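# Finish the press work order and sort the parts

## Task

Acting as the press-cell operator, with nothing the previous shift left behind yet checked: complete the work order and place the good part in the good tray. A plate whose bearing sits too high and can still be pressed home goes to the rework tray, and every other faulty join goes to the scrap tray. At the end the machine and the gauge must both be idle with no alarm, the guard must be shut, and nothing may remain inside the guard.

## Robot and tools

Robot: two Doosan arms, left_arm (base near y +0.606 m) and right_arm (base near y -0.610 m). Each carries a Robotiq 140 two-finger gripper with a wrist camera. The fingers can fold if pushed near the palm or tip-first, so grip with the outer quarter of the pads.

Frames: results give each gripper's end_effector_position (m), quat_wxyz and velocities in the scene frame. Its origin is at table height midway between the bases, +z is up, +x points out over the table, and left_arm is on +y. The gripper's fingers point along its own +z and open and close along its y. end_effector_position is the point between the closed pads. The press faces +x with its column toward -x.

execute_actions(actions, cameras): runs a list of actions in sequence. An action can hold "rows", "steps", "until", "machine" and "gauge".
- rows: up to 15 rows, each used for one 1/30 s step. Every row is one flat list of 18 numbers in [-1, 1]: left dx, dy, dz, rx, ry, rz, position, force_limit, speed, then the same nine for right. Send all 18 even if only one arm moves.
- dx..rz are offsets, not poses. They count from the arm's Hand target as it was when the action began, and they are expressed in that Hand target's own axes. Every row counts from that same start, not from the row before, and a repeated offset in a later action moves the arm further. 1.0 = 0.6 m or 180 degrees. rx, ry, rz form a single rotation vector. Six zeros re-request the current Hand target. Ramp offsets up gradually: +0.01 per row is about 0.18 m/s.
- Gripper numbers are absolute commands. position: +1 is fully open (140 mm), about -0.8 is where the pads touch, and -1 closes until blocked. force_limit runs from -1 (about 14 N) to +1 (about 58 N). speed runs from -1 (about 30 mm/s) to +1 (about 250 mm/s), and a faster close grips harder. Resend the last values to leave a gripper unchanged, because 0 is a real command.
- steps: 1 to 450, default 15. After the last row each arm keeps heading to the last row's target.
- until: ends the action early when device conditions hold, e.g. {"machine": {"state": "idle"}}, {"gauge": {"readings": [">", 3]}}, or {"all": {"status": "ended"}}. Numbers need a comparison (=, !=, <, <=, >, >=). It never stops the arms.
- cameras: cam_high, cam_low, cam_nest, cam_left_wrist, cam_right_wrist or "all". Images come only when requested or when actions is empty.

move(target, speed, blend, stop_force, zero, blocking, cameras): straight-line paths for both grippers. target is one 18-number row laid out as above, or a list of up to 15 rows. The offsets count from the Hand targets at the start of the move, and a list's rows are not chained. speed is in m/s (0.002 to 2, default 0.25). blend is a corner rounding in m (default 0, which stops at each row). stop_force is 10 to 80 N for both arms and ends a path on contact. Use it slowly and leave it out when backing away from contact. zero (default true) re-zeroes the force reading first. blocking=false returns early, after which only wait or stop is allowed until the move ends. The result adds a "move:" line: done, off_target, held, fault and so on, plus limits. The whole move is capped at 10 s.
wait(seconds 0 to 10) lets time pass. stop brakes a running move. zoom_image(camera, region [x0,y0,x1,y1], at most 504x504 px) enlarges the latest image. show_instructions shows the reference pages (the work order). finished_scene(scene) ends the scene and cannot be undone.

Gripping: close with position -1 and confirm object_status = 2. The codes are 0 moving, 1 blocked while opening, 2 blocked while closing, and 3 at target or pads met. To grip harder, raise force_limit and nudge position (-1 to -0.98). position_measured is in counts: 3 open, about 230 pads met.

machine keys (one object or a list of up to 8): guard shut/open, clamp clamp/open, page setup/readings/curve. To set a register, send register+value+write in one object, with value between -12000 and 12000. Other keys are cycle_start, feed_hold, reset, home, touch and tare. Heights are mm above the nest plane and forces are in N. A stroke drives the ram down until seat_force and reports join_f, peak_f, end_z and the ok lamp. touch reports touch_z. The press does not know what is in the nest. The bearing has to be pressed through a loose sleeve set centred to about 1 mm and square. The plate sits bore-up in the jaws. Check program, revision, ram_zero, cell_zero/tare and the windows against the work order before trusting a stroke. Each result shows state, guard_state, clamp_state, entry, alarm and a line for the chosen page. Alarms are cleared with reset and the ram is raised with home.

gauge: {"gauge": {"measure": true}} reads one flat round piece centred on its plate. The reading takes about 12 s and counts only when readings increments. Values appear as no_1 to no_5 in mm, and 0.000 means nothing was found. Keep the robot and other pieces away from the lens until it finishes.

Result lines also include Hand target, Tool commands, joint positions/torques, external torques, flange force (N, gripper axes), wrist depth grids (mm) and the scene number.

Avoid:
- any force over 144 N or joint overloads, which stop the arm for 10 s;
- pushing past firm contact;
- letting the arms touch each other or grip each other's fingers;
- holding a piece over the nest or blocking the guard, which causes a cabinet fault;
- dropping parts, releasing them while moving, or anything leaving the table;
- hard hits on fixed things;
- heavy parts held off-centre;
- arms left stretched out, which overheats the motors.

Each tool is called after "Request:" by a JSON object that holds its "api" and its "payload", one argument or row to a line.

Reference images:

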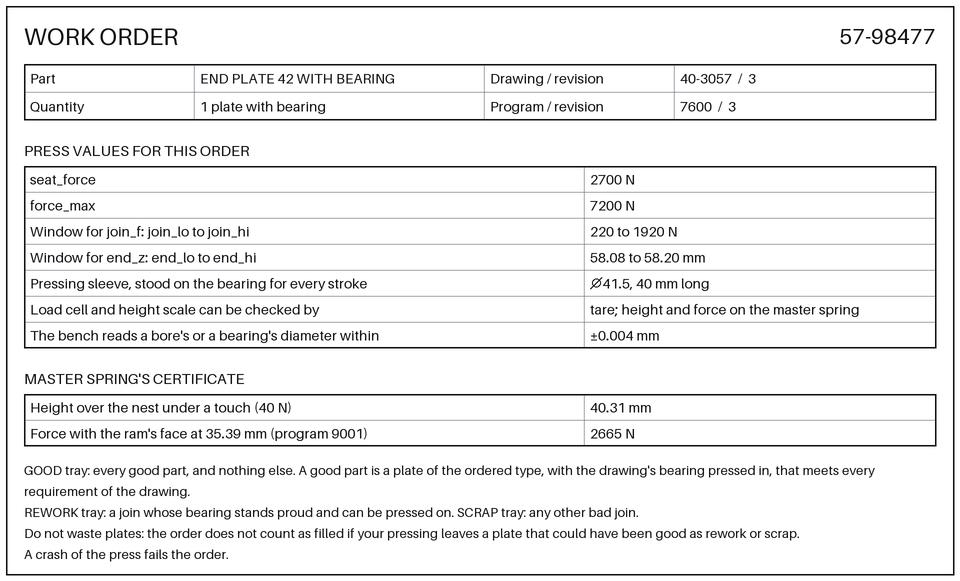

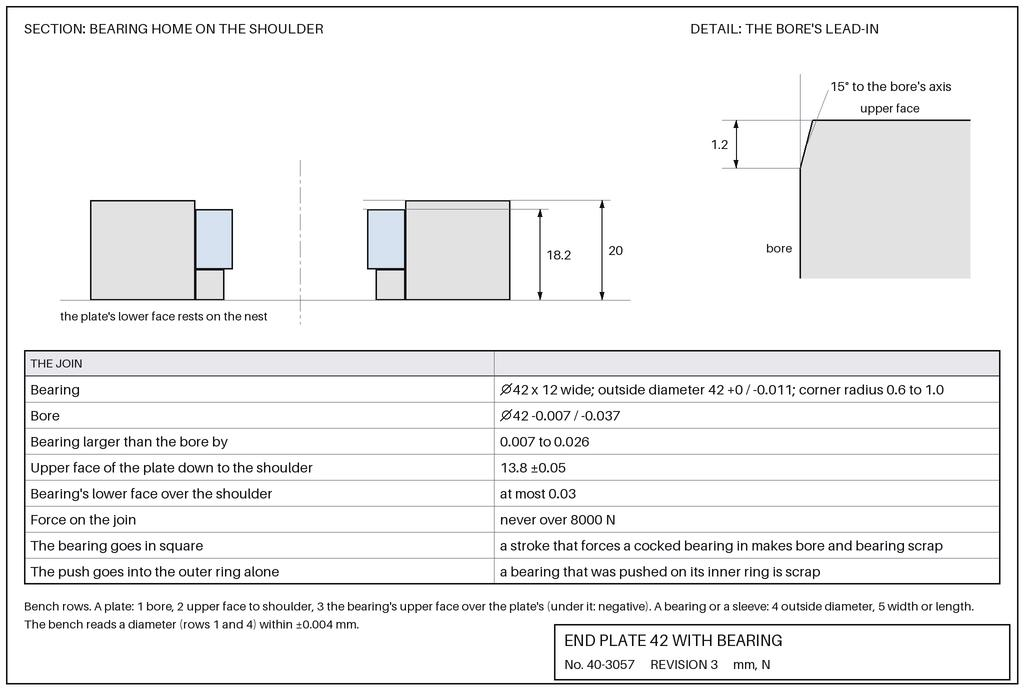

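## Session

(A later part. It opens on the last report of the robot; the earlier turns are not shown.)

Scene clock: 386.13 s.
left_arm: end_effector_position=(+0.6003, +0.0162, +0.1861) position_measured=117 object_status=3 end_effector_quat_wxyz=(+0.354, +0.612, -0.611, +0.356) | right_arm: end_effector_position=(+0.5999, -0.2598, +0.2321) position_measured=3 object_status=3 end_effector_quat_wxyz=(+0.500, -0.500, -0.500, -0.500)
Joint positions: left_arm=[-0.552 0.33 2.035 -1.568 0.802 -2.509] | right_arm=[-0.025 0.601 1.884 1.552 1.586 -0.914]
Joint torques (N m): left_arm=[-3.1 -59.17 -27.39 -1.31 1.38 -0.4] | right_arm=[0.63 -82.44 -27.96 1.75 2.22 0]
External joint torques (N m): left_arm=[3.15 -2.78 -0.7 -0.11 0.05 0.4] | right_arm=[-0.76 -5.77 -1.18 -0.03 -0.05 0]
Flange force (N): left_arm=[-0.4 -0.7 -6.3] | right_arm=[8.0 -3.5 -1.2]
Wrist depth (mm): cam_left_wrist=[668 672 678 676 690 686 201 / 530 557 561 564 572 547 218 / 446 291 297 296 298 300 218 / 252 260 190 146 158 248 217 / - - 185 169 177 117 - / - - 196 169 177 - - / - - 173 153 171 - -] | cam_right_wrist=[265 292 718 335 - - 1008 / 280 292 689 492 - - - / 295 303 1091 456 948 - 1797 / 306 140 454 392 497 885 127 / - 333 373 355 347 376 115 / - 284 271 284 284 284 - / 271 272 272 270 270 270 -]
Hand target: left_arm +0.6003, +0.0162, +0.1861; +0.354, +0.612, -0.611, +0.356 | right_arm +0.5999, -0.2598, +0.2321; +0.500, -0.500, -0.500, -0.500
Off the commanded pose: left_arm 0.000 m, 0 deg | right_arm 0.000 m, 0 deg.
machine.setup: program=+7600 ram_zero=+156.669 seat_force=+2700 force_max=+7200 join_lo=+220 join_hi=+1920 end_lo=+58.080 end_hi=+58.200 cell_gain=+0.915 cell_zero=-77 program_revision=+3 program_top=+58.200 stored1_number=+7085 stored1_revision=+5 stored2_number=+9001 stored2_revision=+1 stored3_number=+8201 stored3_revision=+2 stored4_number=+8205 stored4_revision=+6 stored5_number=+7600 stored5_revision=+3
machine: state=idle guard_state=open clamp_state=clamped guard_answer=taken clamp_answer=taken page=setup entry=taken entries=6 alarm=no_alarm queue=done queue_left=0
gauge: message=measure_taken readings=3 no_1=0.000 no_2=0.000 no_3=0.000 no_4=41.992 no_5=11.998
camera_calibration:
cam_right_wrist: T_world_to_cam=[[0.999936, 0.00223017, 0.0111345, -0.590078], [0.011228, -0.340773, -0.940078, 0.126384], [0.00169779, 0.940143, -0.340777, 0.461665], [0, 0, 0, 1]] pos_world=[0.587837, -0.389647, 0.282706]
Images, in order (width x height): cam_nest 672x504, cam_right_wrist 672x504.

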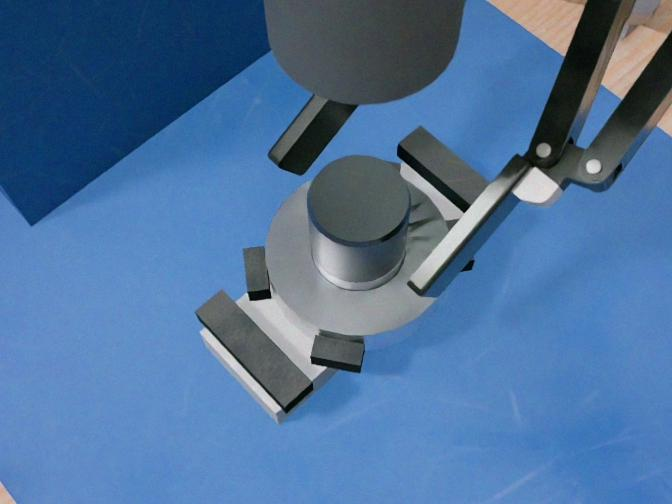

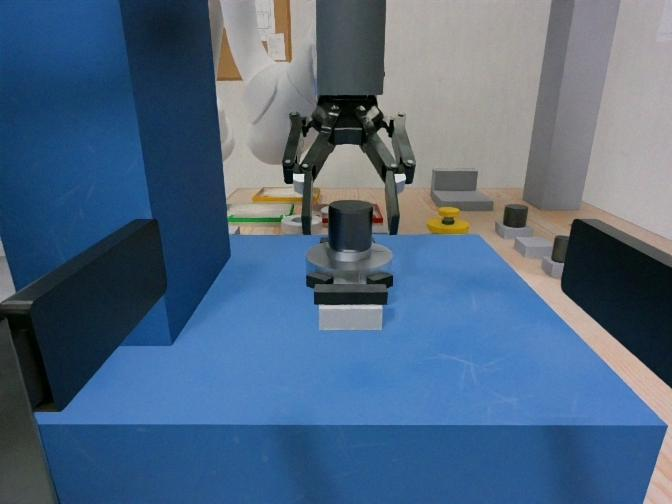

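Request:
{"api": "execute_actions", "payload": {
  "actions": [
    {"rows":[[0,0,0,0,0,0,-1,-0.1,-1,0,0,0,0,0,0,1,1,1]],"steps":50}
  ]
}}

Request:
{"api": "move", "payload": {
  "target": [0.0008,0.0015,-0.0020,0,0,0,-1,-0.1,-1,0,0,0,0,0,0,1,1,1],
  "speed": 0.02
}}

Request:
{"api": "move", "payload": {
  "target": [-0.0043,0,0.0025,0,0,0,-1,-0.1,-1,0,0,0,0,0,0,1,1,1],
  "speed": 0.004,
  "stop_force": 10,
  "cameras": ["cam_nest", "cam_right_wrist"]
}}

Request:
{"api": "zoom_image", "payload": {
  "camera": "cam_nest",
  "region": [300, 220, 360, 300]
}}

Request:
{"api": "zoom_image", "payload": {
  "camera": "cam_right_wrist",
  "region": [320, 236, 350, 266]
}}

Request:
{"api": "zoom_image", "payload": {
  "camera": "cam_right_wrist",
  "region": [350, 236, 380, 266]
}}

Scene clock: 390.50 s.
left_arm: end_effector_position=(+0.6003, +0.0162, +0.1861) position_measured=169 object_status=2 end_effector_quat_wxyz=(+0.354, +0.612, -0.611, +0.356) | right_arm: end_effector_position=(+0.5999, -0.2598, +0.2321) position_measured=3 object_status=3 end_effector_quat_wxyz=(+0.500, -0.500, -0.500, -0.500)
Joint positions: left_arm=[-0.552 0.33 2.035 -1.568 0.802 -2.509] | right_arm=[-0.025 0.601 1.884 1.552 1.586 -0.914]
Joint torques (N m): left_arm=[-3.91 -56.32 -27.24 -1.23 0.87 -0.35] | right_arm=[0.61 -83.05 -27.86 1.8 2.27 0.06]
External joint torques (N m): left_arm=[3.97 -5.63 -0.88 -0.19 0.57 0.35] | right_arm=[-0.77 -5.35 -1.34 -0.07 -0.1 -0.06]
Flange force (N): left_arm=[1.2 1.1 -11.0] | right_arm=[7.4 -2.8 -1.2]
Wrist depth (mm): cam_left_wrist=[663 666 674 678 682 682 199 / 529 564 567 567 557 544 218 / 447 281 295 296 288 298 218 / 258 259 138 143 148 256 218 / - - - 169 168 93 189 / - - - 169 169 - - / - - - 153 153 - -] | cam_right_wrist=[265 291 718 333 - - 1671 / 280 291 675 492 - - 2025 / 295 302 731 441 1160 1058 2153 / 308 140 509 392 505 902 127 / - 331 349 358 372 349 115 / - 271 284 283 284 283 282 / - 271 279 270 270 270 -]
Hand target: left_arm +0.6003, +0.0162, +0.1861; +0.354, +0.612, -0.611, +0.356 | right_arm +0.5999, -0.2598, +0.2321; +0.500, -0.500, -0.500, -0.500
Off the commanded pose: left_arm 0.000 m, 0 deg | right_arm 0.000 m, 0 deg.
machine.setup: program=+7600 ram_zero=+156.669 seat_force=+2700 force_max=+7200 join_lo=+220 join_hi=+1920 end_lo=+58.080 end_hi=+58.200 cell_gain=+0.915 cell_zero=-77 program_revision=+3 program_top=+58.200 stored1_number=+7085 stored1_revision=+5 stored2_number=+9001 stored2_revision=+1 stored3_number=+8201 stored3_revision=+2 stored4_number=+8205 stored4_revision=+6 stored5_number=+7600 stored5_revision=+3
machine: state=idle guard_state=open clamp_state=clamped guard_answer=taken clamp_answer=taken page=setup entry=taken entries=6 alarm=no_alarm queue=done queue_left=0
gauge: message=measure_taken readings=3 no_1=0.000 no_2=0.000 no_3=0.000 no_4=41.992 no_5=11.998

Scene clock: 391.20 s.
left_arm: end_effector_position=(+0.5994, +0.0170, +0.1871) position_measured=169 object_status=2 end_effector_quat_wxyz=(+0.353, +0.612, -0.611, +0.356) | right_arm: end_effector_position=(+0.5999, -0.2598, +0.2321) position_measured=3 object_status=3 end_effector_quat_wxyz=(+0.500, -0.500, -0.500, -0.500)
Joint positions: left_arm=[-0.552 0.327 2.036 -1.566 0.803 -2.511] | right_arm=[-0.025 0.601 1.884 1.552 1.586 -0.914]
Joint torques (N m): left_arm=[-3.33 -61.84 -29.95 -2.13 2.11 -0.41] | right_arm=[0.41 -82.7 -28.04 1.75 2.16 -0.03]
External joint torques (N m): left_arm=[3.38 0.39 1.86 0.71 -0.68 0.41] | right_arm=[-0.49 -6.35 -1.39 -0.01 0.02 0.03]
Flange force (N): left_arm=[-4.4 -0.7 -4.8] | right_arm=[8.9 -3.7 -0.8]
Wrist depth (mm): cam_left_wrist=[666 666 678 680 684 725 207 / 535 541 561 561 571 572 207 / 446 296 297 161 298 304 215 / - 252 254 143 140 257 216 / - - - 170 164 93 189 / - - - 166 170 - - / - - - 154 154 - -] | cam_right_wrist=[266 293 718 334 2656 - - / 280 292 675 495 2779 1117 2115 / 298 314 502 439 1122 1245 2193 / 306 140 500 390 533 905 127 / - 331 374 355 371 348 115 / - 284 284 284 284 283 - / 271 271 271 271 270 265 266]
Hand target: left_arm +0.5994, +0.0170, +0.1871; +0.354, +0.612, -0.611, +0.356 | right_arm +0.5999, -0.2598, +0.2321; +0.500, -0.500, -0.500, -0.500
Off the commanded pose: left_arm 0.000 m, 0 deg | right_arm 0.000 m, 0 deg.
machine.setup: program=+7600 ram_zero=+156.669 seat_force=+2700 force_max=+7200 join_lo=+220 join_hi=+1920 end_lo=+58.080 end_hi=+58.200 cell_gain=+0.915 cell_zero=-77 program_revision=+3 program_top=+58.200 stored1_number=+7085 stored1_revision=+5 stored2_number=+9001 stored2_revision=+1 stored3_number=+8201 stored3_revision=+2 stored4_number=+8205 stored4_revision=+6 stored5_number=+7600 stored5_revision=+3
machine: state=idle guard_state=open clamp_state=clamped guard_answer=taken clamp_answer=taken page=setup entry=taken entries=6 alarm=no_alarm queue=done queue_left=0
gauge: message=measure_taken readings=3 no_1=0.000 no_2=0.000 no_3=0.000 no_4=41.992 no_5=11.998
move: done

Scene clock: 392.17 s.
left_arm: end_effector_position=(+0.5994, +0.0169, +0.1858) position_measured=169 object_status=2 end_effector_quat_wxyz=(+0.354, +0.612, -0.611, +0.356) | right_arm: end_effector_position=(+0.5999, -0.2598, +0.2321) position_measured=3 object_status=3 end_effector_quat_wxyz=(+0.500, -0.500, -0.500, -0.500)
Joint positions: left_arm=[-0.552 0.329 2.037 -1.569 0.803 -2.507] | right_arm=[-0.025 0.601 1.884 1.552 1.586 -0.914]
Joint torques (N m): left_arm=[-4.23 -50.93 -23.6 -0.11 -0.49 -0.27] | right_arm=[0.45 -82.93 -28.03 1.78 2.25 0]
External joint torques (N m): left_arm=[4.25 -10.99 -4.51 -1.32 1.94 0.27] | right_arm=[-0.54 -6.03 -1.42 -0.04 -0.07 -0.01]
Flange force (N): left_arm=[7.1 1.0 -15.3] | right_arm=[8.4 -3.3 -0.8]
Wrist depth (mm): cam_left_wrist=[674 674 680 684 682 690 2434 / 534 557 560 568 567 568 216 / 447 285 295 296 288 299 216 / 246 252 138 143 148 255 214 / - - - 170 167 94 94 / - - - 167 168 - - / - - - 153 155 - -] | cam_right_wrist=[265 292 722 333 - 2716 2060 / 280 293 681 493 2685 - 2060 / 296 303 711 441 1149 1183 2298 / 306 140 497 394 529 827 127 / - 331 400 355 349 349 115 / - 298 285 284 284 283 260 / - 272 271 270 265 270 269]
Hand target: left_arm +0.5994, +0.0170, +0.1858; +0.354, +0.612, -0.611, +0.356 (not the last commanded pose) | right_arm +0.5999, -0.2598, +0.2321; +0.500, -0.500, -0.500, -0.500
Off the commanded pose: left_arm 0.002 m, 0 deg | right_arm 0.000 m, 0 deg.
machine.setup: program=+7600 ram_zero=+156.669 seat_force=+2700 force_max=+7200 join_lo=+220 join_hi=+1920 end_lo=+58.080 end_hi=+58.200 cell_gain=+0.915 cell_zero=-77 program_revision=+3 program_top=+58.200 stored1_number=+7085 stored1_revision=+5 stored2_number=+9001 stored2_revision=+1 stored3_number=+8201 stored3_revision=+2 stored4_number=+8205 stored4_revision=+6 stored5_number=+7600 stored5_revision=+3
machine: state=idle guard_state=open clamp_state=clamped guard_answer=taken clamp_answer=taken page=setup entry=taken entries=6 alarm=no_alarm queue=done queue_left=0
gauge: message=measure_taken readings=3 no_1=0.000 no_2=0.000 no_3=0.000 no_4=41.992 no_5=11.998
move: contact (left_arm)
camera_calibration:
cam_right_wrist: T_world_to_cam=[[0.999936, 0.00223017, 0.0111345, -0.590078], [0.011228, -0.340773, -0.940078, 0.126384], [0.00169779, 0.940143, -0.340777, 0.461665], [0, 0, 0, 1]] pos_world=[0.587837, -0.389647, 0.282706]
Images, in order (width x height): cam_nest 672x504, cam_right_wrist 672x504.

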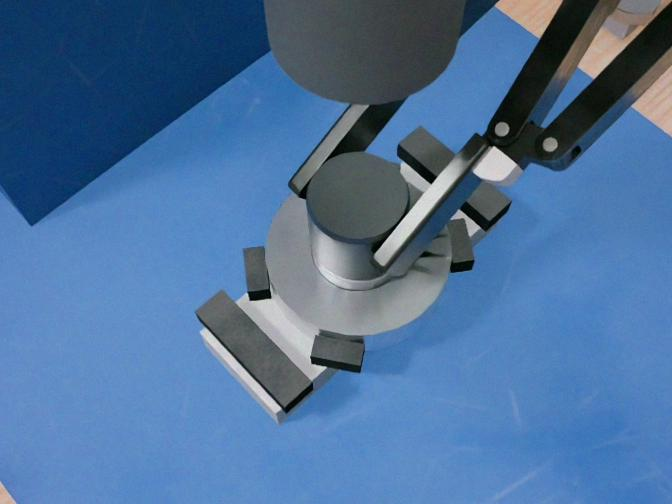

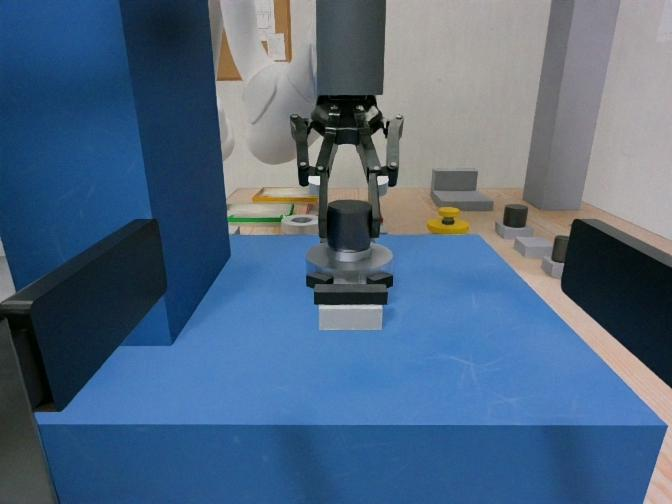

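Scaled by 6.300.

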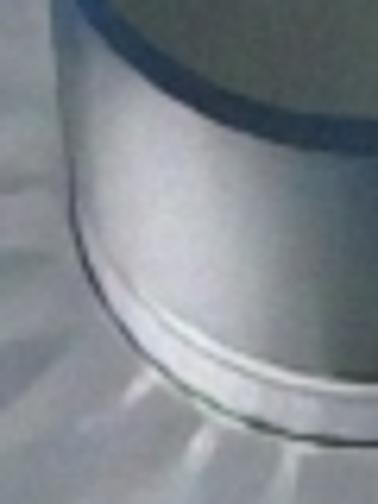

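Scaled by 16.800.

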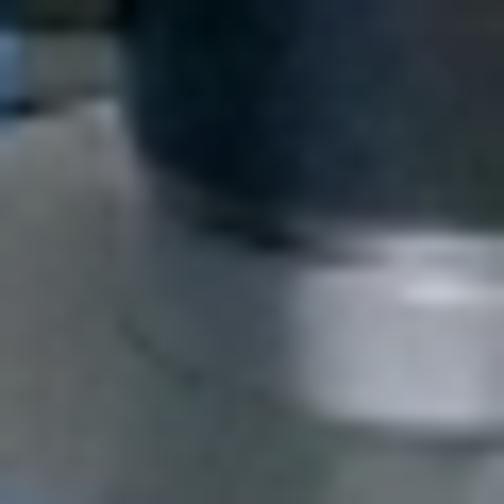

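Scaled by 16.800.

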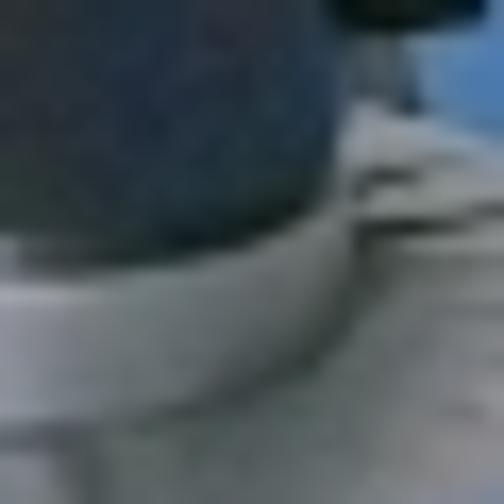

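Request:
{"api": "execute_actions", "payload": {
  "actions": [
    {"rows":[[0,0,0,0,0,0,0.1,-0.1,-1,0,0,0,0,0,0,1,1,1]],"steps":35}
  ],
  "cameras": ["cam_nest", "cam_right_wrist"]
}}

Request:
{"api": "zoom_image", "payload": {
  "camera": "cam_nest",
  "region": [300, 220, 360, 300]
}}

Request:
{"api": "zoom_image", "payload": {
  "camera": "cam_nest",
  "region": [360, 220, 420, 300]
}}

Request:
{"api": "zoom_image", "payload": {
  "camera": "cam_right_wrist",
  "region": [320, 236, 350, 266]
}}

Request:
{"api": "zoom_image", "payload": {
  "camera": "cam_right_wrist",
  "region": [350, 236, 380, 266]
}}

Scene clock: 393.83 s.
left_arm: end_effector_position=(+0.5994, +0.0170, +0.1858) position_measured=117 object_status=0 end_effector_quat_wxyz=(+0.354, +0.612, -0.611, +0.356) | right_arm: end_effector_position=(+0.5999, -0.2598, +0.2321) position_measured=3 object_status=3 end_effector_quat_wxyz=(+0.500, -0.500, -0.500, -0.500)
Joint positions: left_arm=[-0.552 0.329 2.037 -1.569 0.803 -2.507] | right_arm=[-0.025 0.601 1.884 1.552 1.586 -0.914]
Joint torques (N m): left_arm=[-3.01 -59.05 -27.38 -1.34 1.45 -0.4] | right_arm=[0.44 -82.89 -28.06 1.74 2.2 -0.02]
External joint torques (N m): left_arm=[2.76 -2.55 -0.65 -0.08 -0.01 0.4] | right_arm=[-0.54 -5.63 -1.12 -0.02 -0.03 0.02]
Flange force (N): left_arm=[-0.3 -0.5 -5.6] | right_arm=[7.8 -3.5 -0.9]
Wrist depth (mm): cam_left_wrist=[670 674 672 666 680 690 198 / 539 554 559 557 551 543 217 / 444 292 294 156 306 299 215 / - 252 190 146 155 249 207 / - - 180 171 177 117 - / - - 192 167 176 - - / - - 173 153 171 - -] | cam_right_wrist=[- 291 711 332 - 1086 1004 / 280 291 677 485 - - 2134 / 296 304 451 458 458 1112 - / 306 140 492 390 584 836 127 / - 331 372 360 373 343 115 / - 285 283 271 267 283 258 / 272 271 279 271 270 270 265]
Hand target: left_arm +0.5994, +0.0170, +0.1858; +0.354, +0.612, -0.611, +0.356 | right_arm +0.5999, -0.2598, +0.2321; +0.500, -0.500, -0.500, -0.500
Off the commanded pose: left_arm 0.000 m, 0 deg | right_arm 0.000 m, 0 deg.
machine.setup: program=+7600 ram_zero=+156.669 seat_force=+2700 force_max=+7200 join_lo=+220 join_hi=+1920 end_lo=+58.080 end_hi=+58.200 cell_gain=+0.915 cell_zero=-77 program_revision=+3 program_top=+58.200 stored1_number=+7085 stored1_revision=+5 stored2_number=+9001 stored2_revision=+1 stored3_number=+8201 stored3_revision=+2 stored4_number=+8205 stored4_revision=+6 stored5_number=+7600 stored5_revision=+3
machine: state=idle guard_state=open clamp_state=clamped guard_answer=taken clamp_answer=taken page=setup entry=taken entries=6 alarm=no_alarm queue=done queue_left=0
gauge: message=measure_taken readings=3 no_1=0.000 no_2=0.000 no_3=0.000 no_4=41.992 no_5=11.998
camera_calibration:
cam_right_wrist: T_world_to_cam=[[0.999936, 0.00223017, 0.0111345, -0.590078], [0.011228, -0.340773, -0.940078, 0.126384], [0.00169779, 0.940143, -0.340777, 0.461665], [0, 0, 0, 1]] pos_world=[0.587837, -0.389647, 0.282706]
Images, in order (width x height): cam_nest 672x504, cam_right_wrist 672x504.

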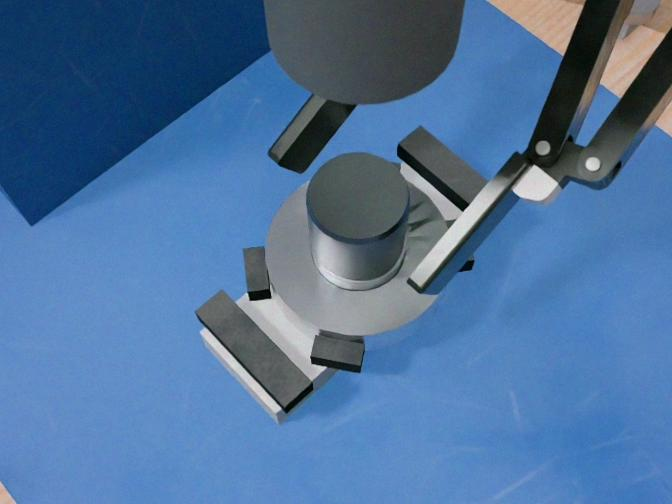

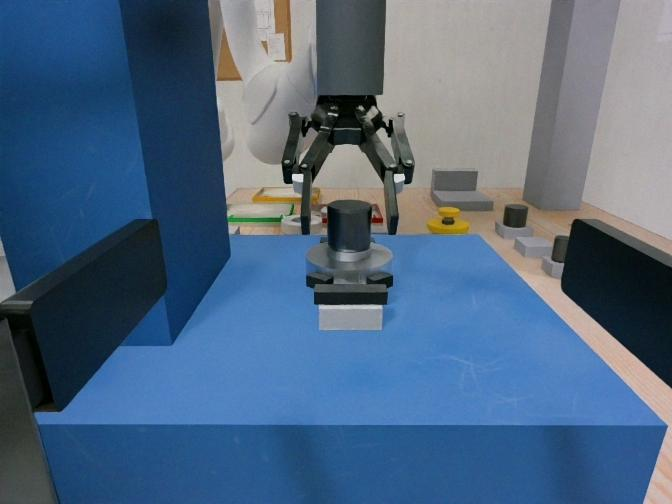

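Scaled by 6.300.

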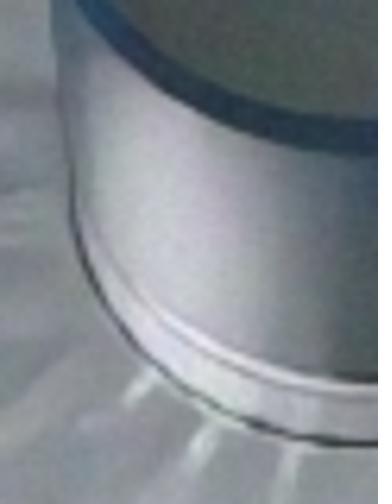

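Scaled by 6.300.

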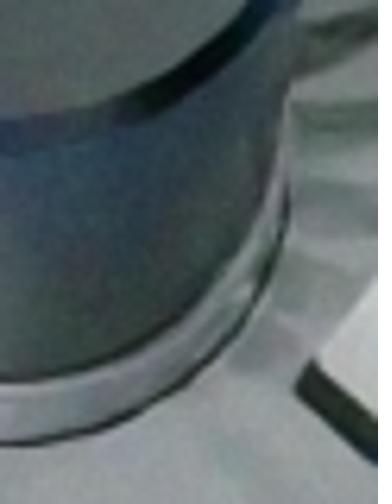

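Scaled by 16.800.

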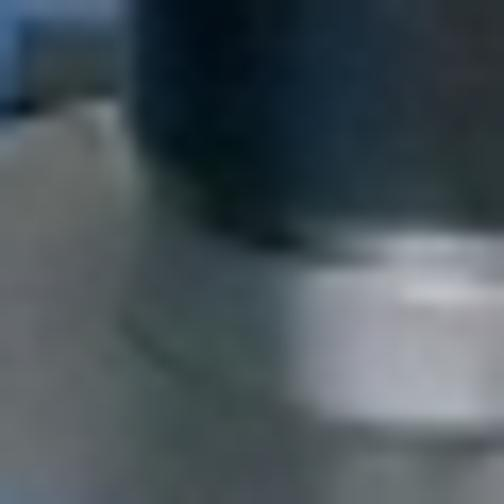

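Scaled by 16.800.

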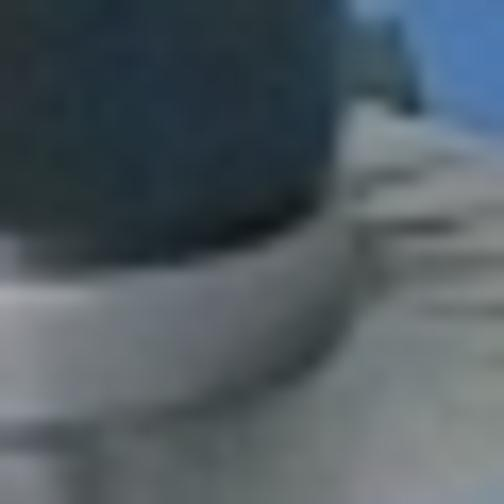

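Request:
{"api": "move", "payload": {
  "target": [
    [0,0,-0.1667,0,0,0,0.1,-0.1,-1,0,0,0,0,0,0,1,1,1],
    [-0.2435,0,-0.4573,0,0,0,0.1,-0.1,-1,0,0,0,0,0,0,1,1,1]
  ],
  "speed": [0.12,0.25],
  "blend": [0.02,0],
  "cameras": ["cam_nest"]
}}

Request:
{"api": "execute_actions", "payload": {
  "actions": [
    {"machine":[{"guard":"shut"},{"page":"readings"},{"touch":true}],"steps":450,"until":{"machine":{"queue":["!=","running"]}}}
  ],
  "cameras": ["cam_right_wrist"]
}}

Scene clock: 409.10 s.
left_arm: end_effector_position=(+0.5986, +0.3276, +0.1954) position_measured=117 object_status=3 end_effector_quat_wxyz=(+0.354, +0.612, -0.611, +0.356) | right_arm: end_effector_position=(+0.5999, -0.2598, +0.2321) position_measured=3 object_status=3 end_effector_quat_wxyz=(+0.500, -0.500, -0.500, -0.500)
Joint positions: left_arm=[-0.01 0.208 2.184 -1.232 1.165 -2.402] | right_arm=[-0.025 0.601 1.884 1.552 1.586 -0.914]
Joint torques (N m): left_arm=[-1.05 -45.06 -25.56 -0.93 1.38 -0.48] | right_arm=[0.68 -82.65 -27.87 1.77 2.27 0.01]
External joint torques (N m): left_arm=[0.78 -2.88 -0.56 0.22 0.27 0.48] | right_arm=[-0.81 -5.68 -1.37 -0.05 -0.11 -0.01]
Flange force (N): left_arm=[2.2 2.9 -3.9] | right_arm=[7.9 -3.0 -1.2]
Wrist depth (mm): cam_left_wrist=[688 696 - 379 454 366 319 / 554 552 364 368 374 - 350 / 461 320 328 324 - 323 324 / 395 386 148 377 358 117 394 / - - 341 348 348 117 - / - - 307 310 297 - - / - - 277 279 279 - -] | cam_right_wrist=[265 291 2626 333 - 2747 1008 / 279 292 1004 747 - 2716 - / 295 303 454 1343 1292 1127 - / 305 140 456 391 537 836 126 / - 331 373 355 371 350 115 / - 284 285 284 284 283 261 / 272 271 271 271 270 267 269]
Hand target: left_arm +0.5987, +0.3277, +0.1954; +0.354, +0.612, -0.611, +0.356 | right_arm +0.5999, -0.2598, +0.2321; +0.500, -0.500, -0.500, -0.500
Off the commanded pose: left_arm 0.000 m, 0 deg | right_arm 0.000 m, 0 deg.
machine.setup: program=+7600 ram_zero=+156.669 seat_force=+2700 force_max=+7200 join_lo=+220 join_hi=+1920 end_lo=+58.080 end_hi=+58.200 cell_gain=+0.915 cell_zero=-77 program_revision=+3 program_top=+58.200 stored1_number=+7085 stored1_revision=+5 stored2_number=+9001 stored2_revision=+1 stored3_number=+8201 stored3_revision=+2 stored4_number=+8205 stored4_revision=+6 stored5_number=+7600 stored5_revision=+3
machine: state=idle guard_state=open clamp_state=clamped guard_answer=taken clamp_answer=taken page=setup entry=taken entries=6 alarm=no_alarm queue=done queue_left=0
gauge: message=measure_taken readings=3 no_1=0.000 no_2=0.000 no_3=0.000 no_4=41.992 no_5=11.998
move: done
Images, in order (width x height): cam_nest 672x504.

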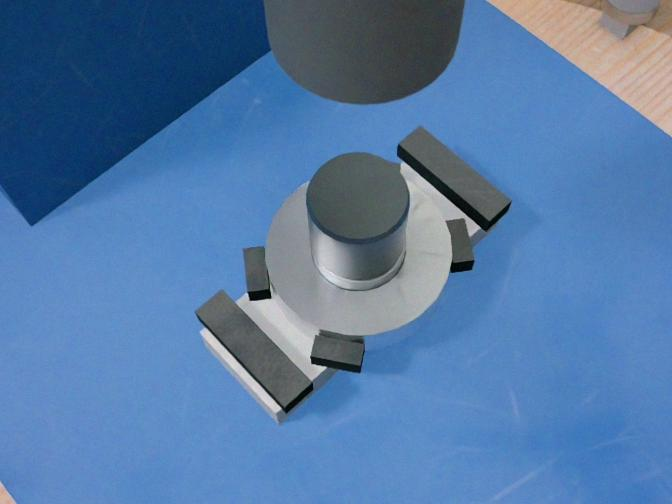

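Scene clock: 420.20 s.
left_arm: end_effector_position=(+0.5987, +0.3277, +0.1954) position_measured=117 object_status=3 end_effector_quat_wxyz=(+0.354, +0.612, -0.611, +0.356) | right_arm: end_effector_position=(+0.5999, -0.2598, +0.2321) position_measured=3 object_status=3 end_effector_quat_wxyz=(+0.500, -0.500, -0.500, -0.500)
Joint positions: left_arm=[-0.01 0.208 2.184 -1.232 1.166 -2.401] | right_arm=[-0.025 0.601 1.884 1.552 1.586 -0.914]
Joint torques (N m): left_arm=[-2.68 -44.93 -25.52 -0.69 1.67 -0.43] | right_arm=[0.72 -82.38 -28.02 1.79 2.27 -0.01]
External joint torques (N m): left_arm=[2.56 -2.52 -0.5 0.01 -0.04 0.43] | right_arm=[-0.89 -5.81 -1.26 -0.06 -0.1 0.01]
Flange force (N): left_arm=[0.1 2.4 -6.0] | right_arm=[8.1 -3.4 -1.3]
Wrist depth (mm): cam_left_wrist=[692 705 467 378 477 322 313 / 556 355 380 358 - 351 350 / 460 308 311 311 299 326 319 / 396 382 333 358 154 117 382 / - - 337 348 348 117 - / - - 314 310 297 - - / - - 279 279 277 - -] | cam_right_wrist=[266 290 2464 334 - - 926 / 280 293 996 747 - - - / 296 302 449 1313 1081 1195 2570 / 305 140 459 392 495 561 126 / - 332 372 356 372 - 115 / - 261 260 259 260 258 258 / 268 271 271 271 270 272 269]
Hand target: left_arm +0.5987, +0.3277, +0.1954; +0.354, +0.612, -0.611, +0.356 | right_arm +0.5999, -0.2598, +0.2321; +0.500, -0.500, -0.500, -0.500
Tool commands: left_gripper/position=+0.1 left_gripper/force_limit=-0.1 left_gripper/speed=-1.0 right_gripper/position=+1.0 right_gripper/force_limit=+1.0 right_gripper/speed=+1.0
Off the commanded pose: left_arm 0.000 m, 0 deg | right_arm 0.000 m, 0 deg.
machine.readings: force=+0 touch_z=+69.316 join_f=+2502 peak_f=+2667 end_z=+35.388 ok=+0 pos_z=+163.331 cycles=+2
machine: state=idle guard_state=shut clamp_state=clamped guard_answer=taken clamp_answer=taken page=readings entry=taken entries=7 alarm=no_alarm queue=done queue_left=0
gauge: message=measure_taken readings=3 no_1=0.000 no_2=0.000 no_3=0.000 no_4=41.992 no_5=11.998
camera_calibration:
cam_right_wrist: T_world_to_cam=[[0.999936, 0.00223017, 0.0111345, -0.590078], [0.011228, -0.340773, -0.940078, 0.126384], [0.00169779, 0.940143, -0.340777, 0.461665], [0, 0, 0, 1]] pos_world=[0.587837, -0.389647, 0.282706]
Images, in order (width x height): cam_right_wrist 672x504.

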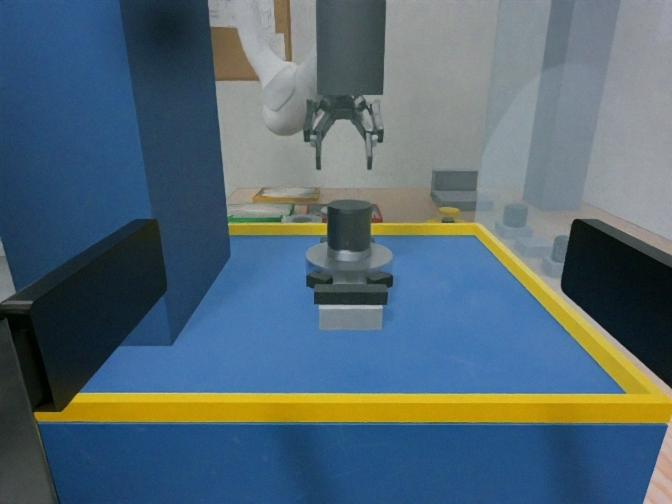

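Request:
{"api": "execute_actions", "payload": {
  "actions": [
    {"machine":{"cycle_start":true},"steps":450,"until":{"machine":{"state":["!=","running"]}}}
  ]
}}

Scene clock: 426.53 s.
left_arm: end_effector_position=(+0.5987, +0.3277, +0.1954) position_measured=117 object_status=3 end_effector_quat_wxyz=(+0.354, +0.612, -0.611, +0.356) | right_arm: end_effector_position=(+0.5999, -0.2598, +0.2321) position_measured=3 object_status=3 end_effector_quat_wxyz=(+0.500, -0.500, -0.500, -0.500)
Joint positions: left_arm=[-0.01 0.208 2.184 -1.232 1.166 -2.401] | right_arm=[-0.025 0.601 1.884 1.552 1.586 -0.914]
Joint torques (N m): left_arm=[-2.63 -45.08 -25.56 -0.64 1.59 -0.47] | right_arm=[0.75 -82.9 -28.07 1.8 2.31 -0.05]
External joint torques (N m): left_arm=[2.57 -2.62 -0.51 -0.04 0.06 0.47] | right_arm=[-0.92 -5.65 -1.33 -0.06 -0.14 0.05]
Flange force (N): left_arm=[0.1 2.6 -6.1] | right_arm=[7.9 -3.0 -1.3]
Wrist depth (mm): cam_left_wrist=[690 694 - 382 443 322 306 / 554 372 351 361 375 351 351 / 458 303 310 303 310 327 329 / 394 380 345 378 344 108 396 / - - 337 349 349 117 - / - - 310 309 296 - - / - - 278 278 278 - -] | cam_right_wrist=[265 291 956 337 2812 - - / 280 293 916 745 - 1177 1770 / 295 302 451 1292 1106 1213 2298 / 305 140 461 396 537 503 126 / - 331 373 356 350 398 115 / - 260 259 260 260 258 258 / 273 272 271 266 271 264 267]
Hand target: left_arm +0.5987, +0.3277, +0.1954; +0.354, +0.612, -0.611, +0.356 | right_arm +0.5999, -0.2598, +0.2321; +0.500, -0.500, -0.500, -0.500
Tool commands: left_gripper/position=+0.1 left_gripper/force_limit=-0.1 left_gripper/speed=-1.0 right_gripper/position=+1.0 right_gripper/force_limit=+1.0 right_gripper/speed=+1.0
Off the commanded pose: left_arm 0.000 m, 0 deg | right_arm 0.000 m, 0 deg.
machine.readings: force=+0 touch_z=+69.316 join_f=+581 peak_f=+3036 end_z=+58.140 ok=+1 pos_z=+163.331 cycles=+3
machine: state=done guard_state=shut clamp_state=clamped guard_answer=taken clamp_answer=taken page=readings entry=taken entries=8 alarm=no_alarm queue=done queue_left=0
gauge: message=measure_taken readings=3 no_1=0.000 no_2=0.000 no_3=0.000 no_4=41.992 no_5=11.998

Request:
{"api": "execute_actions", "payload": {
  "actions": [
    {"machine":[{"guard":"open","page":"curve"}],"steps":75,"until":{"machine":{"guard_state":"open"}}}
  ]
}}

Request:
{"api": "move", "payload": {
  "target": [
    [0.2291,-0.0012,0.2991,0,0,0,0.1,-0.1,-1,0,0,0,0,0,0,1,1,1],
    [0.2290,-0.0012,0.4657,0,0,0,0.1,-0.1,-1,0,0,0,0,0,0,1,1,1]
  ],
  "speed": [0.25,0.12],
  "blend": [0.01,0],
  "cameras": ["cam_nest", "cam_right_wrist"]
}}

Scene clock: 429.33 s.
left_arm: end_effector_position=(+0.5987, +0.3277, +0.1954) position_measured=117 object_status=3 end_effector_quat_wxyz=(+0.354, +0.612, -0.611, +0.356) | right_arm: end_effector_position=(+0.5999, -0.2598, +0.2321) position_measured=3 object_status=3 end_effector_quat_wxyz=(+0.500, -0.500, -0.500, -0.500)
Joint positions: left_arm=[-0.01 0.208 2.184 -1.232 1.166 -2.401] | right_arm=[-0.025 0.601 1.884 1.552 1.586 -0.914]
Joint torques (N m): left_arm=[-2.93 -45.1 -25.5 -0.61 1.63 -0.39] | right_arm=[0.85 -83.09 -27.86 1.73 2.26 0]
External joint torques (N m): left_arm=[2.88 -2.44 -0.51 -0.06 0 0.39] | right_arm=[-1.01 -5.48 -1.55 0.02 -0.09 0]
Flange force (N): left_arm=[-0.3 2.3 -6.4] | right_arm=[7.7 -2.5 -1.4]
Wrist depth (mm): cam_left_wrist=[692 686 471 377 455 323 313 / 556 567 375 365 397 346 334 / 462 321 322 322 311 - 317 / 395 383 335 360 156 140 386 / - - 337 347 349 117 - / - - 315 309 296 - - / - - 277 278 278 - -] | cam_right_wrist=[263 300 2598 333 - - 2115 / 283 290 948 745 - - 2153 / 293 296 1106 1258 1138 1484 2213 / 305 140 455 395 558 863 126 / - 332 373 355 350 348 115 / - 269 284 283 296 284 270 / 272 271 271 273 270 269 272]
Hand target: left_arm +0.5987, +0.3277, +0.1954; +0.354, +0.612, -0.611, +0.356 | right_arm +0.5999, -0.2598, +0.2321; +0.500, -0.500, -0.500, -0.500
Tool commands: left_gripper/position=+0.1 left_gripper/force_limit=-0.1 left_gripper/speed=-1.0 right_gripper/position=+1.0 right_gripper/force_limit=+1.0 right_gripper/speed=+1.0
Off the commanded pose: left_arm 0.000 m, 0 deg | right_arm 0.000 m, 0 deg.
machine.curve: curve1_z=+71.200 curve1_f=-9 curve2_z=+69.343 curve2_f=+50 curve3_z=+67.486 curve3_f=+143 curve4_z=+65.629 curve4_f=+241 curve5_z=+63.771 curve5_f=+346 curve6_z=+61.914 curve6_f=+449 curve7_z=+60.057 curve7_f=+548 curve8_z=+58.200 curve8_f=+629
machine: state=done guard_state=open clamp_state=clamped guard_answer=taken clamp_answer=taken page=curve entry=taken entries=8 alarm=no_alarm queue=running queue_left=0
gauge: message=measure_taken readings=3 no_1=0.000 no_2=0.000 no_3=0.000 no_4=41.992 no_5=11.998

Scene clock: 431.53 s.
left_arm: end_effector_position=(+0.6002, +0.0170, +0.1758) position_measured=117 object_status=3 end_effector_quat_wxyz=(+0.354, +0.612, -0.611, +0.356) | right_arm: end_effector_position=(+0.5999, -0.2598, +0.2321) position_measured=3 object_status=3 end_effector_quat_wxyz=(+0.500, -0.500, -0.500, -0.500)
Joint positions: left_arm=[-0.551 0.343 2.042 -1.586 0.803 -2.481] | right_arm=[-0.025 0.601 1.884 1.552 1.586 -0.914]
Joint torques (N m): left_arm=[-2.32 -60.54 -26.74 -1.6 1.49 -0.52] | right_arm=[0.51 -82.72 -27.85 1.8 2.31 -0.02]
External joint torques (N m): left_arm=[2.58 -2.48 -0.72 0.17 0 0.52] | right_arm=[-0.64 -6.12 -1.62 -0.05 -0.14 0.02]
Flange force (N): left_arm=[-0.1 -0.7 -5.5] | right_arm=[8.6 -2.9 -0.9]
Wrist depth (mm): cam_left_wrist=[649 651 653 651 657 664 208 / 521 524 541 548 552 561 218 / 431 280 279 162 282 282 218 / 232 244 178 146 157 140 207 / - - 164 161 165 117 - / - - 186 162 164 - - / - - 168 143 144 - -] | cam_right_wrist=[266 293 720 333 - - 1000 / 279 287 693 492 2915 2747 - / 297 301 1122 471 885 1077 - / 306 140 455 396 485 905 127 / - 332 343 355 399 349 115 / - 284 284 270 273 283 - / 272 271 271 270 269 270 273]
Hand target: left_arm +0.6002, +0.0169, +0.1758; +0.354, +0.612, -0.611, +0.356 | right_arm +0.5999, -0.2598, +0.2321; +0.500, -0.500, -0.500, -0.500
Off the commanded pose: left_arm 0.000 m, 0 deg | right_arm 0.000 m, 0 deg.
machine.curve: curve1_z=+71.200 curve1_f=-9 curve2_z=+69.343 curve2_f=+50 curve3_z=+67.486 curve3_f=+143 curve4_z=+65.629 curve4_f=+241 curve5_z=+63.771 curve5_f=+346 curve6_z=+61.914 curve6_f=+449 curve7_z=+60.057 curve7_f=+548 curve8_z=+58.200 curve8_f=+629
machine: state=done guard_state=open clamp_state=clamped guard_answer=taken clamp_answer=taken page=curve entry=taken entries=8 alarm=no_alarm queue=done queue_left=0
gauge: message=measure_taken readings=3 no_1=0.000 no_2=0.000 no_3=0.000 no_4=41.992 no_5=11.998
move: done
camera_calibration:
cam_right_wrist: T_world_to_cam=[[0.999936, 0.00223017, 0.0111345, -0.590078], [0.011228, -0.340773, -0.940078, 0.126384], [0.00169779, 0.940143, -0.340777, 0.461665], [0, 0, 0, 1]] pos_world=[0.587837, -0.389647, 0.282706]
Images, in order (width x height): cam_nest 672x504, cam_right_wrist 672x504.

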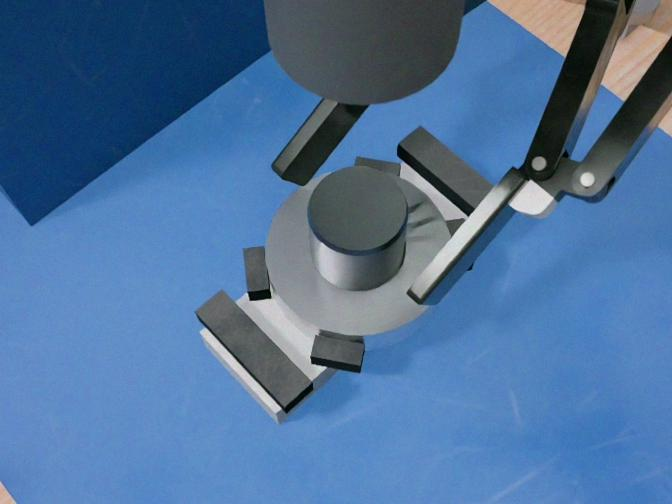

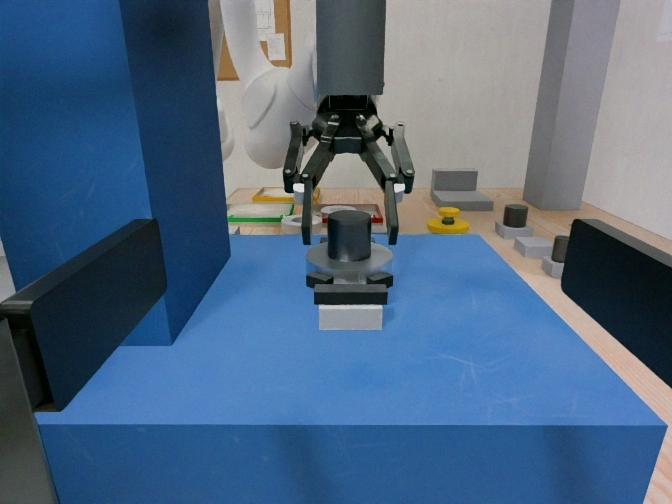

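Request:
{"api": "execute_actions", "payload": {
  "actions": [
    {"rows":[[0,0,0,0,0,0,-1,-0.1,-1,0,0,0,0,0,0,1,1,1]],"steps":50}
  ]
}}

Request:
{"api": "move", "payload": {
  "target": [
    [0.0722,0,-0.0417,0,0,0,-1,-0.1,-1,0,0,0,0,0,0,1,1,1],
    [-0.1971,-0.0163,-0.4887,0,0,0,-1,-0.1,-1,0,0,0,0,0,0,1,1,1],
    [-0.3776,-0.1997,-0.6347,0,0,0,-1,-0.1,-1,0,0,0,0,0,0,1,1,1],
    [-0.4088,-0.3330,-0.6552,0.2887,0,-0.1667,-1,-0.1,-1,0,0,0,0,0,0,1,1,1],
    [-0.3938,-0.5713,-0.4960,0.2887,0,-0.1667,-1,-0.1,-1,0,0,0,0,0,0,1,1,1]
  ],
  "speed": [0.12,0.22,0.22,0.28,0.2],
  "blend": [0.02,0.04,0.03,0.03,0],
  "cameras": ["cam_left_wrist"]
}}

Request:
{"api": "execute_actions", "payload": {
  "actions": [
    {"machine":{"clamp":"open"},"steps":2}
  ]
}}

Scene clock: 433.87 s.
left_arm: end_effector_position=(+0.6002, +0.0169, +0.1758) position_measured=169 object_status=2 end_effector_quat_wxyz=(+0.354, +0.612, -0.611, +0.356) | right_arm: end_effector_position=(+0.5999, -0.2598, +0.2321) position_measured=3 object_status=3 end_effector_quat_wxyz=(+0.500, -0.500, -0.500, -0.500)
Joint positions: left_arm=[-0.552 0.343 2.042 -1.587 0.803 -2.481] | right_arm=[-0.025 0.601 1.884 1.552 1.586 -0.914]
Joint torques (N m): left_arm=[-3.41 -51.57 -29.77 -2.41 -1.72 -0.39] | right_arm=[0.45 -82.7 -28.11 1.73 2.27 0.06]
External joint torques (N m): left_arm=[3.59 -11.4 2.25 0.96 3.22 0.39] | right_arm=[-0.58 -5.9 -1.25 0 -0.09 -0.06]
Flange force (N): left_arm=[3.3 9.6 -23.1] | right_arm=[8.1 -3.6 -0.8]
Wrist depth (mm): cam_left_wrist=[642 655 649 646 655 668 208 / 514 539 541 543 548 553 217 / 429 267 270 162 282 282 217 / - 246 240 143 148 241 216 / - - - 160 158 93 91 / - - - 162 157 - - / - - - 143 142 - -] | cam_right_wrist=[265 315 716 334 - - 1824 / 279 288 673 493 - - 1867 / 295 302 1062 457 1160 - - / 306 136 - 391 875 895 127 / - 332 372 358 369 352 115 / - 269 274 273 284 283 286 / 271 272 271 271 271 271 -]
Hand target: left_arm +0.6002, +0.0169, +0.1758; +0.354, +0.612, -0.611, +0.356 | right_arm +0.5999, -0.2598, +0.2321; +0.500, -0.500, -0.500, -0.500
Off the commanded pose: left_arm 0.000 m, 0 deg | right_arm 0.000 m, 0 deg.
machine.curve: curve1_z=+71.200 curve1_f=-9 curve2_z=+69.343 curve2_f=+50 curve3_z=+67.486 curve3_f=+143 curve4_z=+65.629 curve4_f=+241 curve5_z=+63.771 curve5_f=+346 curve6_z=+61.914 curve6_f=+449 curve7_z=+60.057 curve7_f=+548 curve8_z=+58.200 curve8_f=+629
machine: state=done guard_state=open clamp_state=clamped guard_answer=taken clamp_answer=taken page=curve entry=taken entries=8 alarm=no_alarm queue=done queue_left=0
gauge: message=measure_taken readings=3 no_1=0.000 no_2=0.000 no_3=0.000 no_4=41.992 no_5=11.998

Scene clock: 439.73 s.
left_arm: end_effector_position=(+0.9421, +0.3935, +0.1193) position_measured=169 object_status=2 end_effector_quat_wxyz=(+0.130, +0.836, -0.222, +0.484) | right_arm: end_effector_position=(+0.5999, -0.2598, +0.2321) position_measured=3 object_status=3 end_effector_quat_wxyz=(+0.500, -0.500, -0.500, -0.500)
Joint positions: left_arm=[-0.132 0.438 2.04 -2.413 0.466 -2.066] | right_arm=[-0.025 0.601 1.884 1.552 1.586 -0.914]
Joint torques (N m): left_arm=[-1.89 -71.03 -27.33 -2.53 3.26 -0.43] | right_arm=[0.33 -82.87 -28.07 1.73 2.28 -0.06]
External joint torques (N m): left_arm=[1.89 -0.32 1.02 -0.01 -1.08 0.43] | right_arm=[-0.46 -5.78 -1.32 0.01 -0.11 0.05]
Flange force (N): left_arm=[-1.0 -0.6 -2.4] | right_arm=[8.1 -3.2 -0.6]
Wrist depth (mm): cam_left_wrist=[- - - 1223 499 505 534 / - 370 396 417 417 420 423 / 343 343 344 346 350 350 351 / 292 294 139 143 147 238 300 / - - - 164 127 93 262 / - - - 227 - - - / - - - 207 207 - -] | cam_right_wrist=[267 291 2626 334 2134 2516 - / 280 292 3319 747 813 2598 - / 296 303 442 1096 1278 898 - / 306 140 496 428 538 902 127 / - 331 380 356 370 346 115 / - 284 271 284 270 294 261 / 272 271 271 271 266 - 265]
Hand target: left_arm +0.9422, +0.3934, +0.1193; +0.130, +0.836, -0.222, +0.484 | right_arm +0.5999, -0.2598, +0.2321; +0.500, -0.500, -0.500, -0.500
Off the commanded pose: left_arm 0.000 m, 0 deg | right_arm 0.000 m, 0 deg.
machine.curve: curve1_z=+71.200 curve1_f=-9 curve2_z=+69.343 curve2_f=+50 curve3_z=+67.486 curve3_f=+143 curve4_z=+65.629 curve4_f=+241 curve5_z=+63.771 curve5_f=+346 curve6_z=+61.914 curve6_f=+449 curve7_z=+60.057 curve7_f=+548 curve8_z=+58.200 curve8_f=+629
machine: state=done guard_state=open clamp_state=clamped guard_answer=taken clamp_answer=taken page=curve entry=taken entries=8 alarm=no_alarm queue=done queue_left=0
gauge: message=measure_taken readings=3 no_1=0.000 no_2=0.000 no_3=0.000 no_4=41.992 no_5=11.998
move: done
camera_calibration:
cam_left_wrist: T_world_to_cam=[[-0.494729, -0.868904, 0.015771, 0.813095], [-0.668479, 0.368891, -0.645799, 0.561958], [0.555319, -0.330038, -0.763345, -0.15877], [0, 0, 0, 1]] pos_world=[0.866087, 0.4468, 0.228892]
Images, in order (width x height): cam_left_wrist 672x504.

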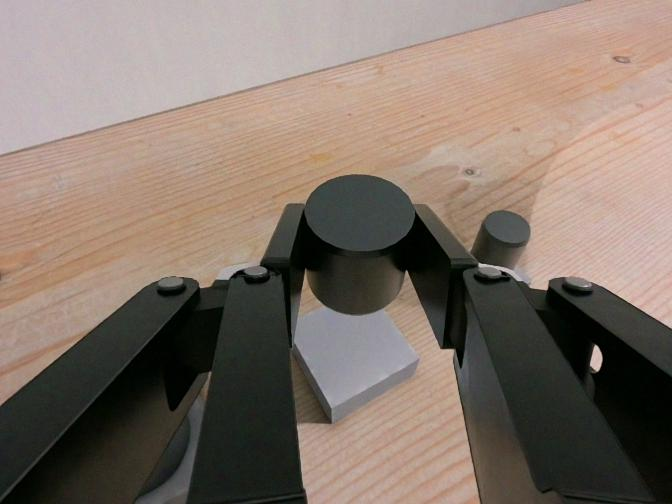

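Scene clock: 440.00 s.
left_arm: end_effector_position=(+0.9422, +0.3934, +0.1193) position_measured=169 object_status=2 end_effector_quat_wxyz=(+0.130, +0.836, -0.222, +0.484) | right_arm: end_effector_position=(+0.5999, -0.2598, +0.2321) position_measured=3 object_status=3 end_effector_quat_wxyz=(+0.500, -0.500, -0.500, -0.500)
Joint positions: left_arm=[-0.132 0.438 2.04 -2.413 0.466 -2.066] | right_arm=[-0.025 0.601 1.884 1.552 1.586 -0.914]
Joint torques (N m): left_arm=[-2.6 -71.08 -28.31 -2.76 3.22 -0.46] | right_arm=[0.81 -82.99 -28.03 1.73 2.27 -0.01]
External joint torques (N m): left_arm=[2.3 0.36 2.08 0.23 -1.05 0.46] | right_arm=[-0.96 -5.5 -1.3 0.01 -0.09 0.01]
Flange force (N): left_arm=[-2.5 -1.4 -3.2] | right_arm=[7.7 -3.0 -1.4]
Wrist depth (mm): cam_left_wrist=[- - 1168 1243 485 504 526 / - 374 398 414 420 423 423 / 342 342 344 362 348 349 348 / 294 294 138 149 148 283 299 / - - - 220 164 93 262 / - - - 219 226 - - / - - - 207 208 - -] | cam_right_wrist=[266 292 791 337 - 2255 - / 280 286 - 740 836 - - / 295 298 524 1112 1271 784 2516 / 306 140 493 421 909 919 127 / - 332 373 352 350 349 115 / - 284 283 284 283 285 - / 272 272 272 271 270 273 -]
Hand target: left_arm +0.9422, +0.3934, +0.1193; +0.130, +0.836, -0.222, +0.484 | right_arm +0.5999, -0.2598, +0.2321; +0.500, -0.500, -0.500, -0.500
Tool commands: left_gripper/position=-1.0 left_gripper/force_limit=-0.1 left_gripper/speed=-1.0 right_gripper/position=+1.0 right_gripper/force_limit=+1.0 right_gripper/speed=+1.0
Off the commanded pose: left_arm 0.000 m, 0 deg | right_arm 0.000 m, 0 deg.
machine.curve: curve1_z=+71.200 curve1_f=-9 curve2_z=+69.343 curve2_f=+50 curve3_z=+67.486 curve3_f=+143 curve4_z=+65.629 curve4_f=+241 curve5_z=+63.771 curve5_f=+346 curve6_z=+61.914 curve6_f=+449 curve7_z=+60.057 curve7_f=+548 curve8_z=+58.200 curve8_f=+629
machine: state=idle guard_state=open clamp_state=between guard_answer=taken clamp_answer=taken page=curve entry=taken entries=8 alarm=no_alarm queue=running queue_left=0
gauge: message=measure_taken readings=3 no_1=0.000 no_2=0.000 no_3=0.000 no_4=41.992 no_5=11.998


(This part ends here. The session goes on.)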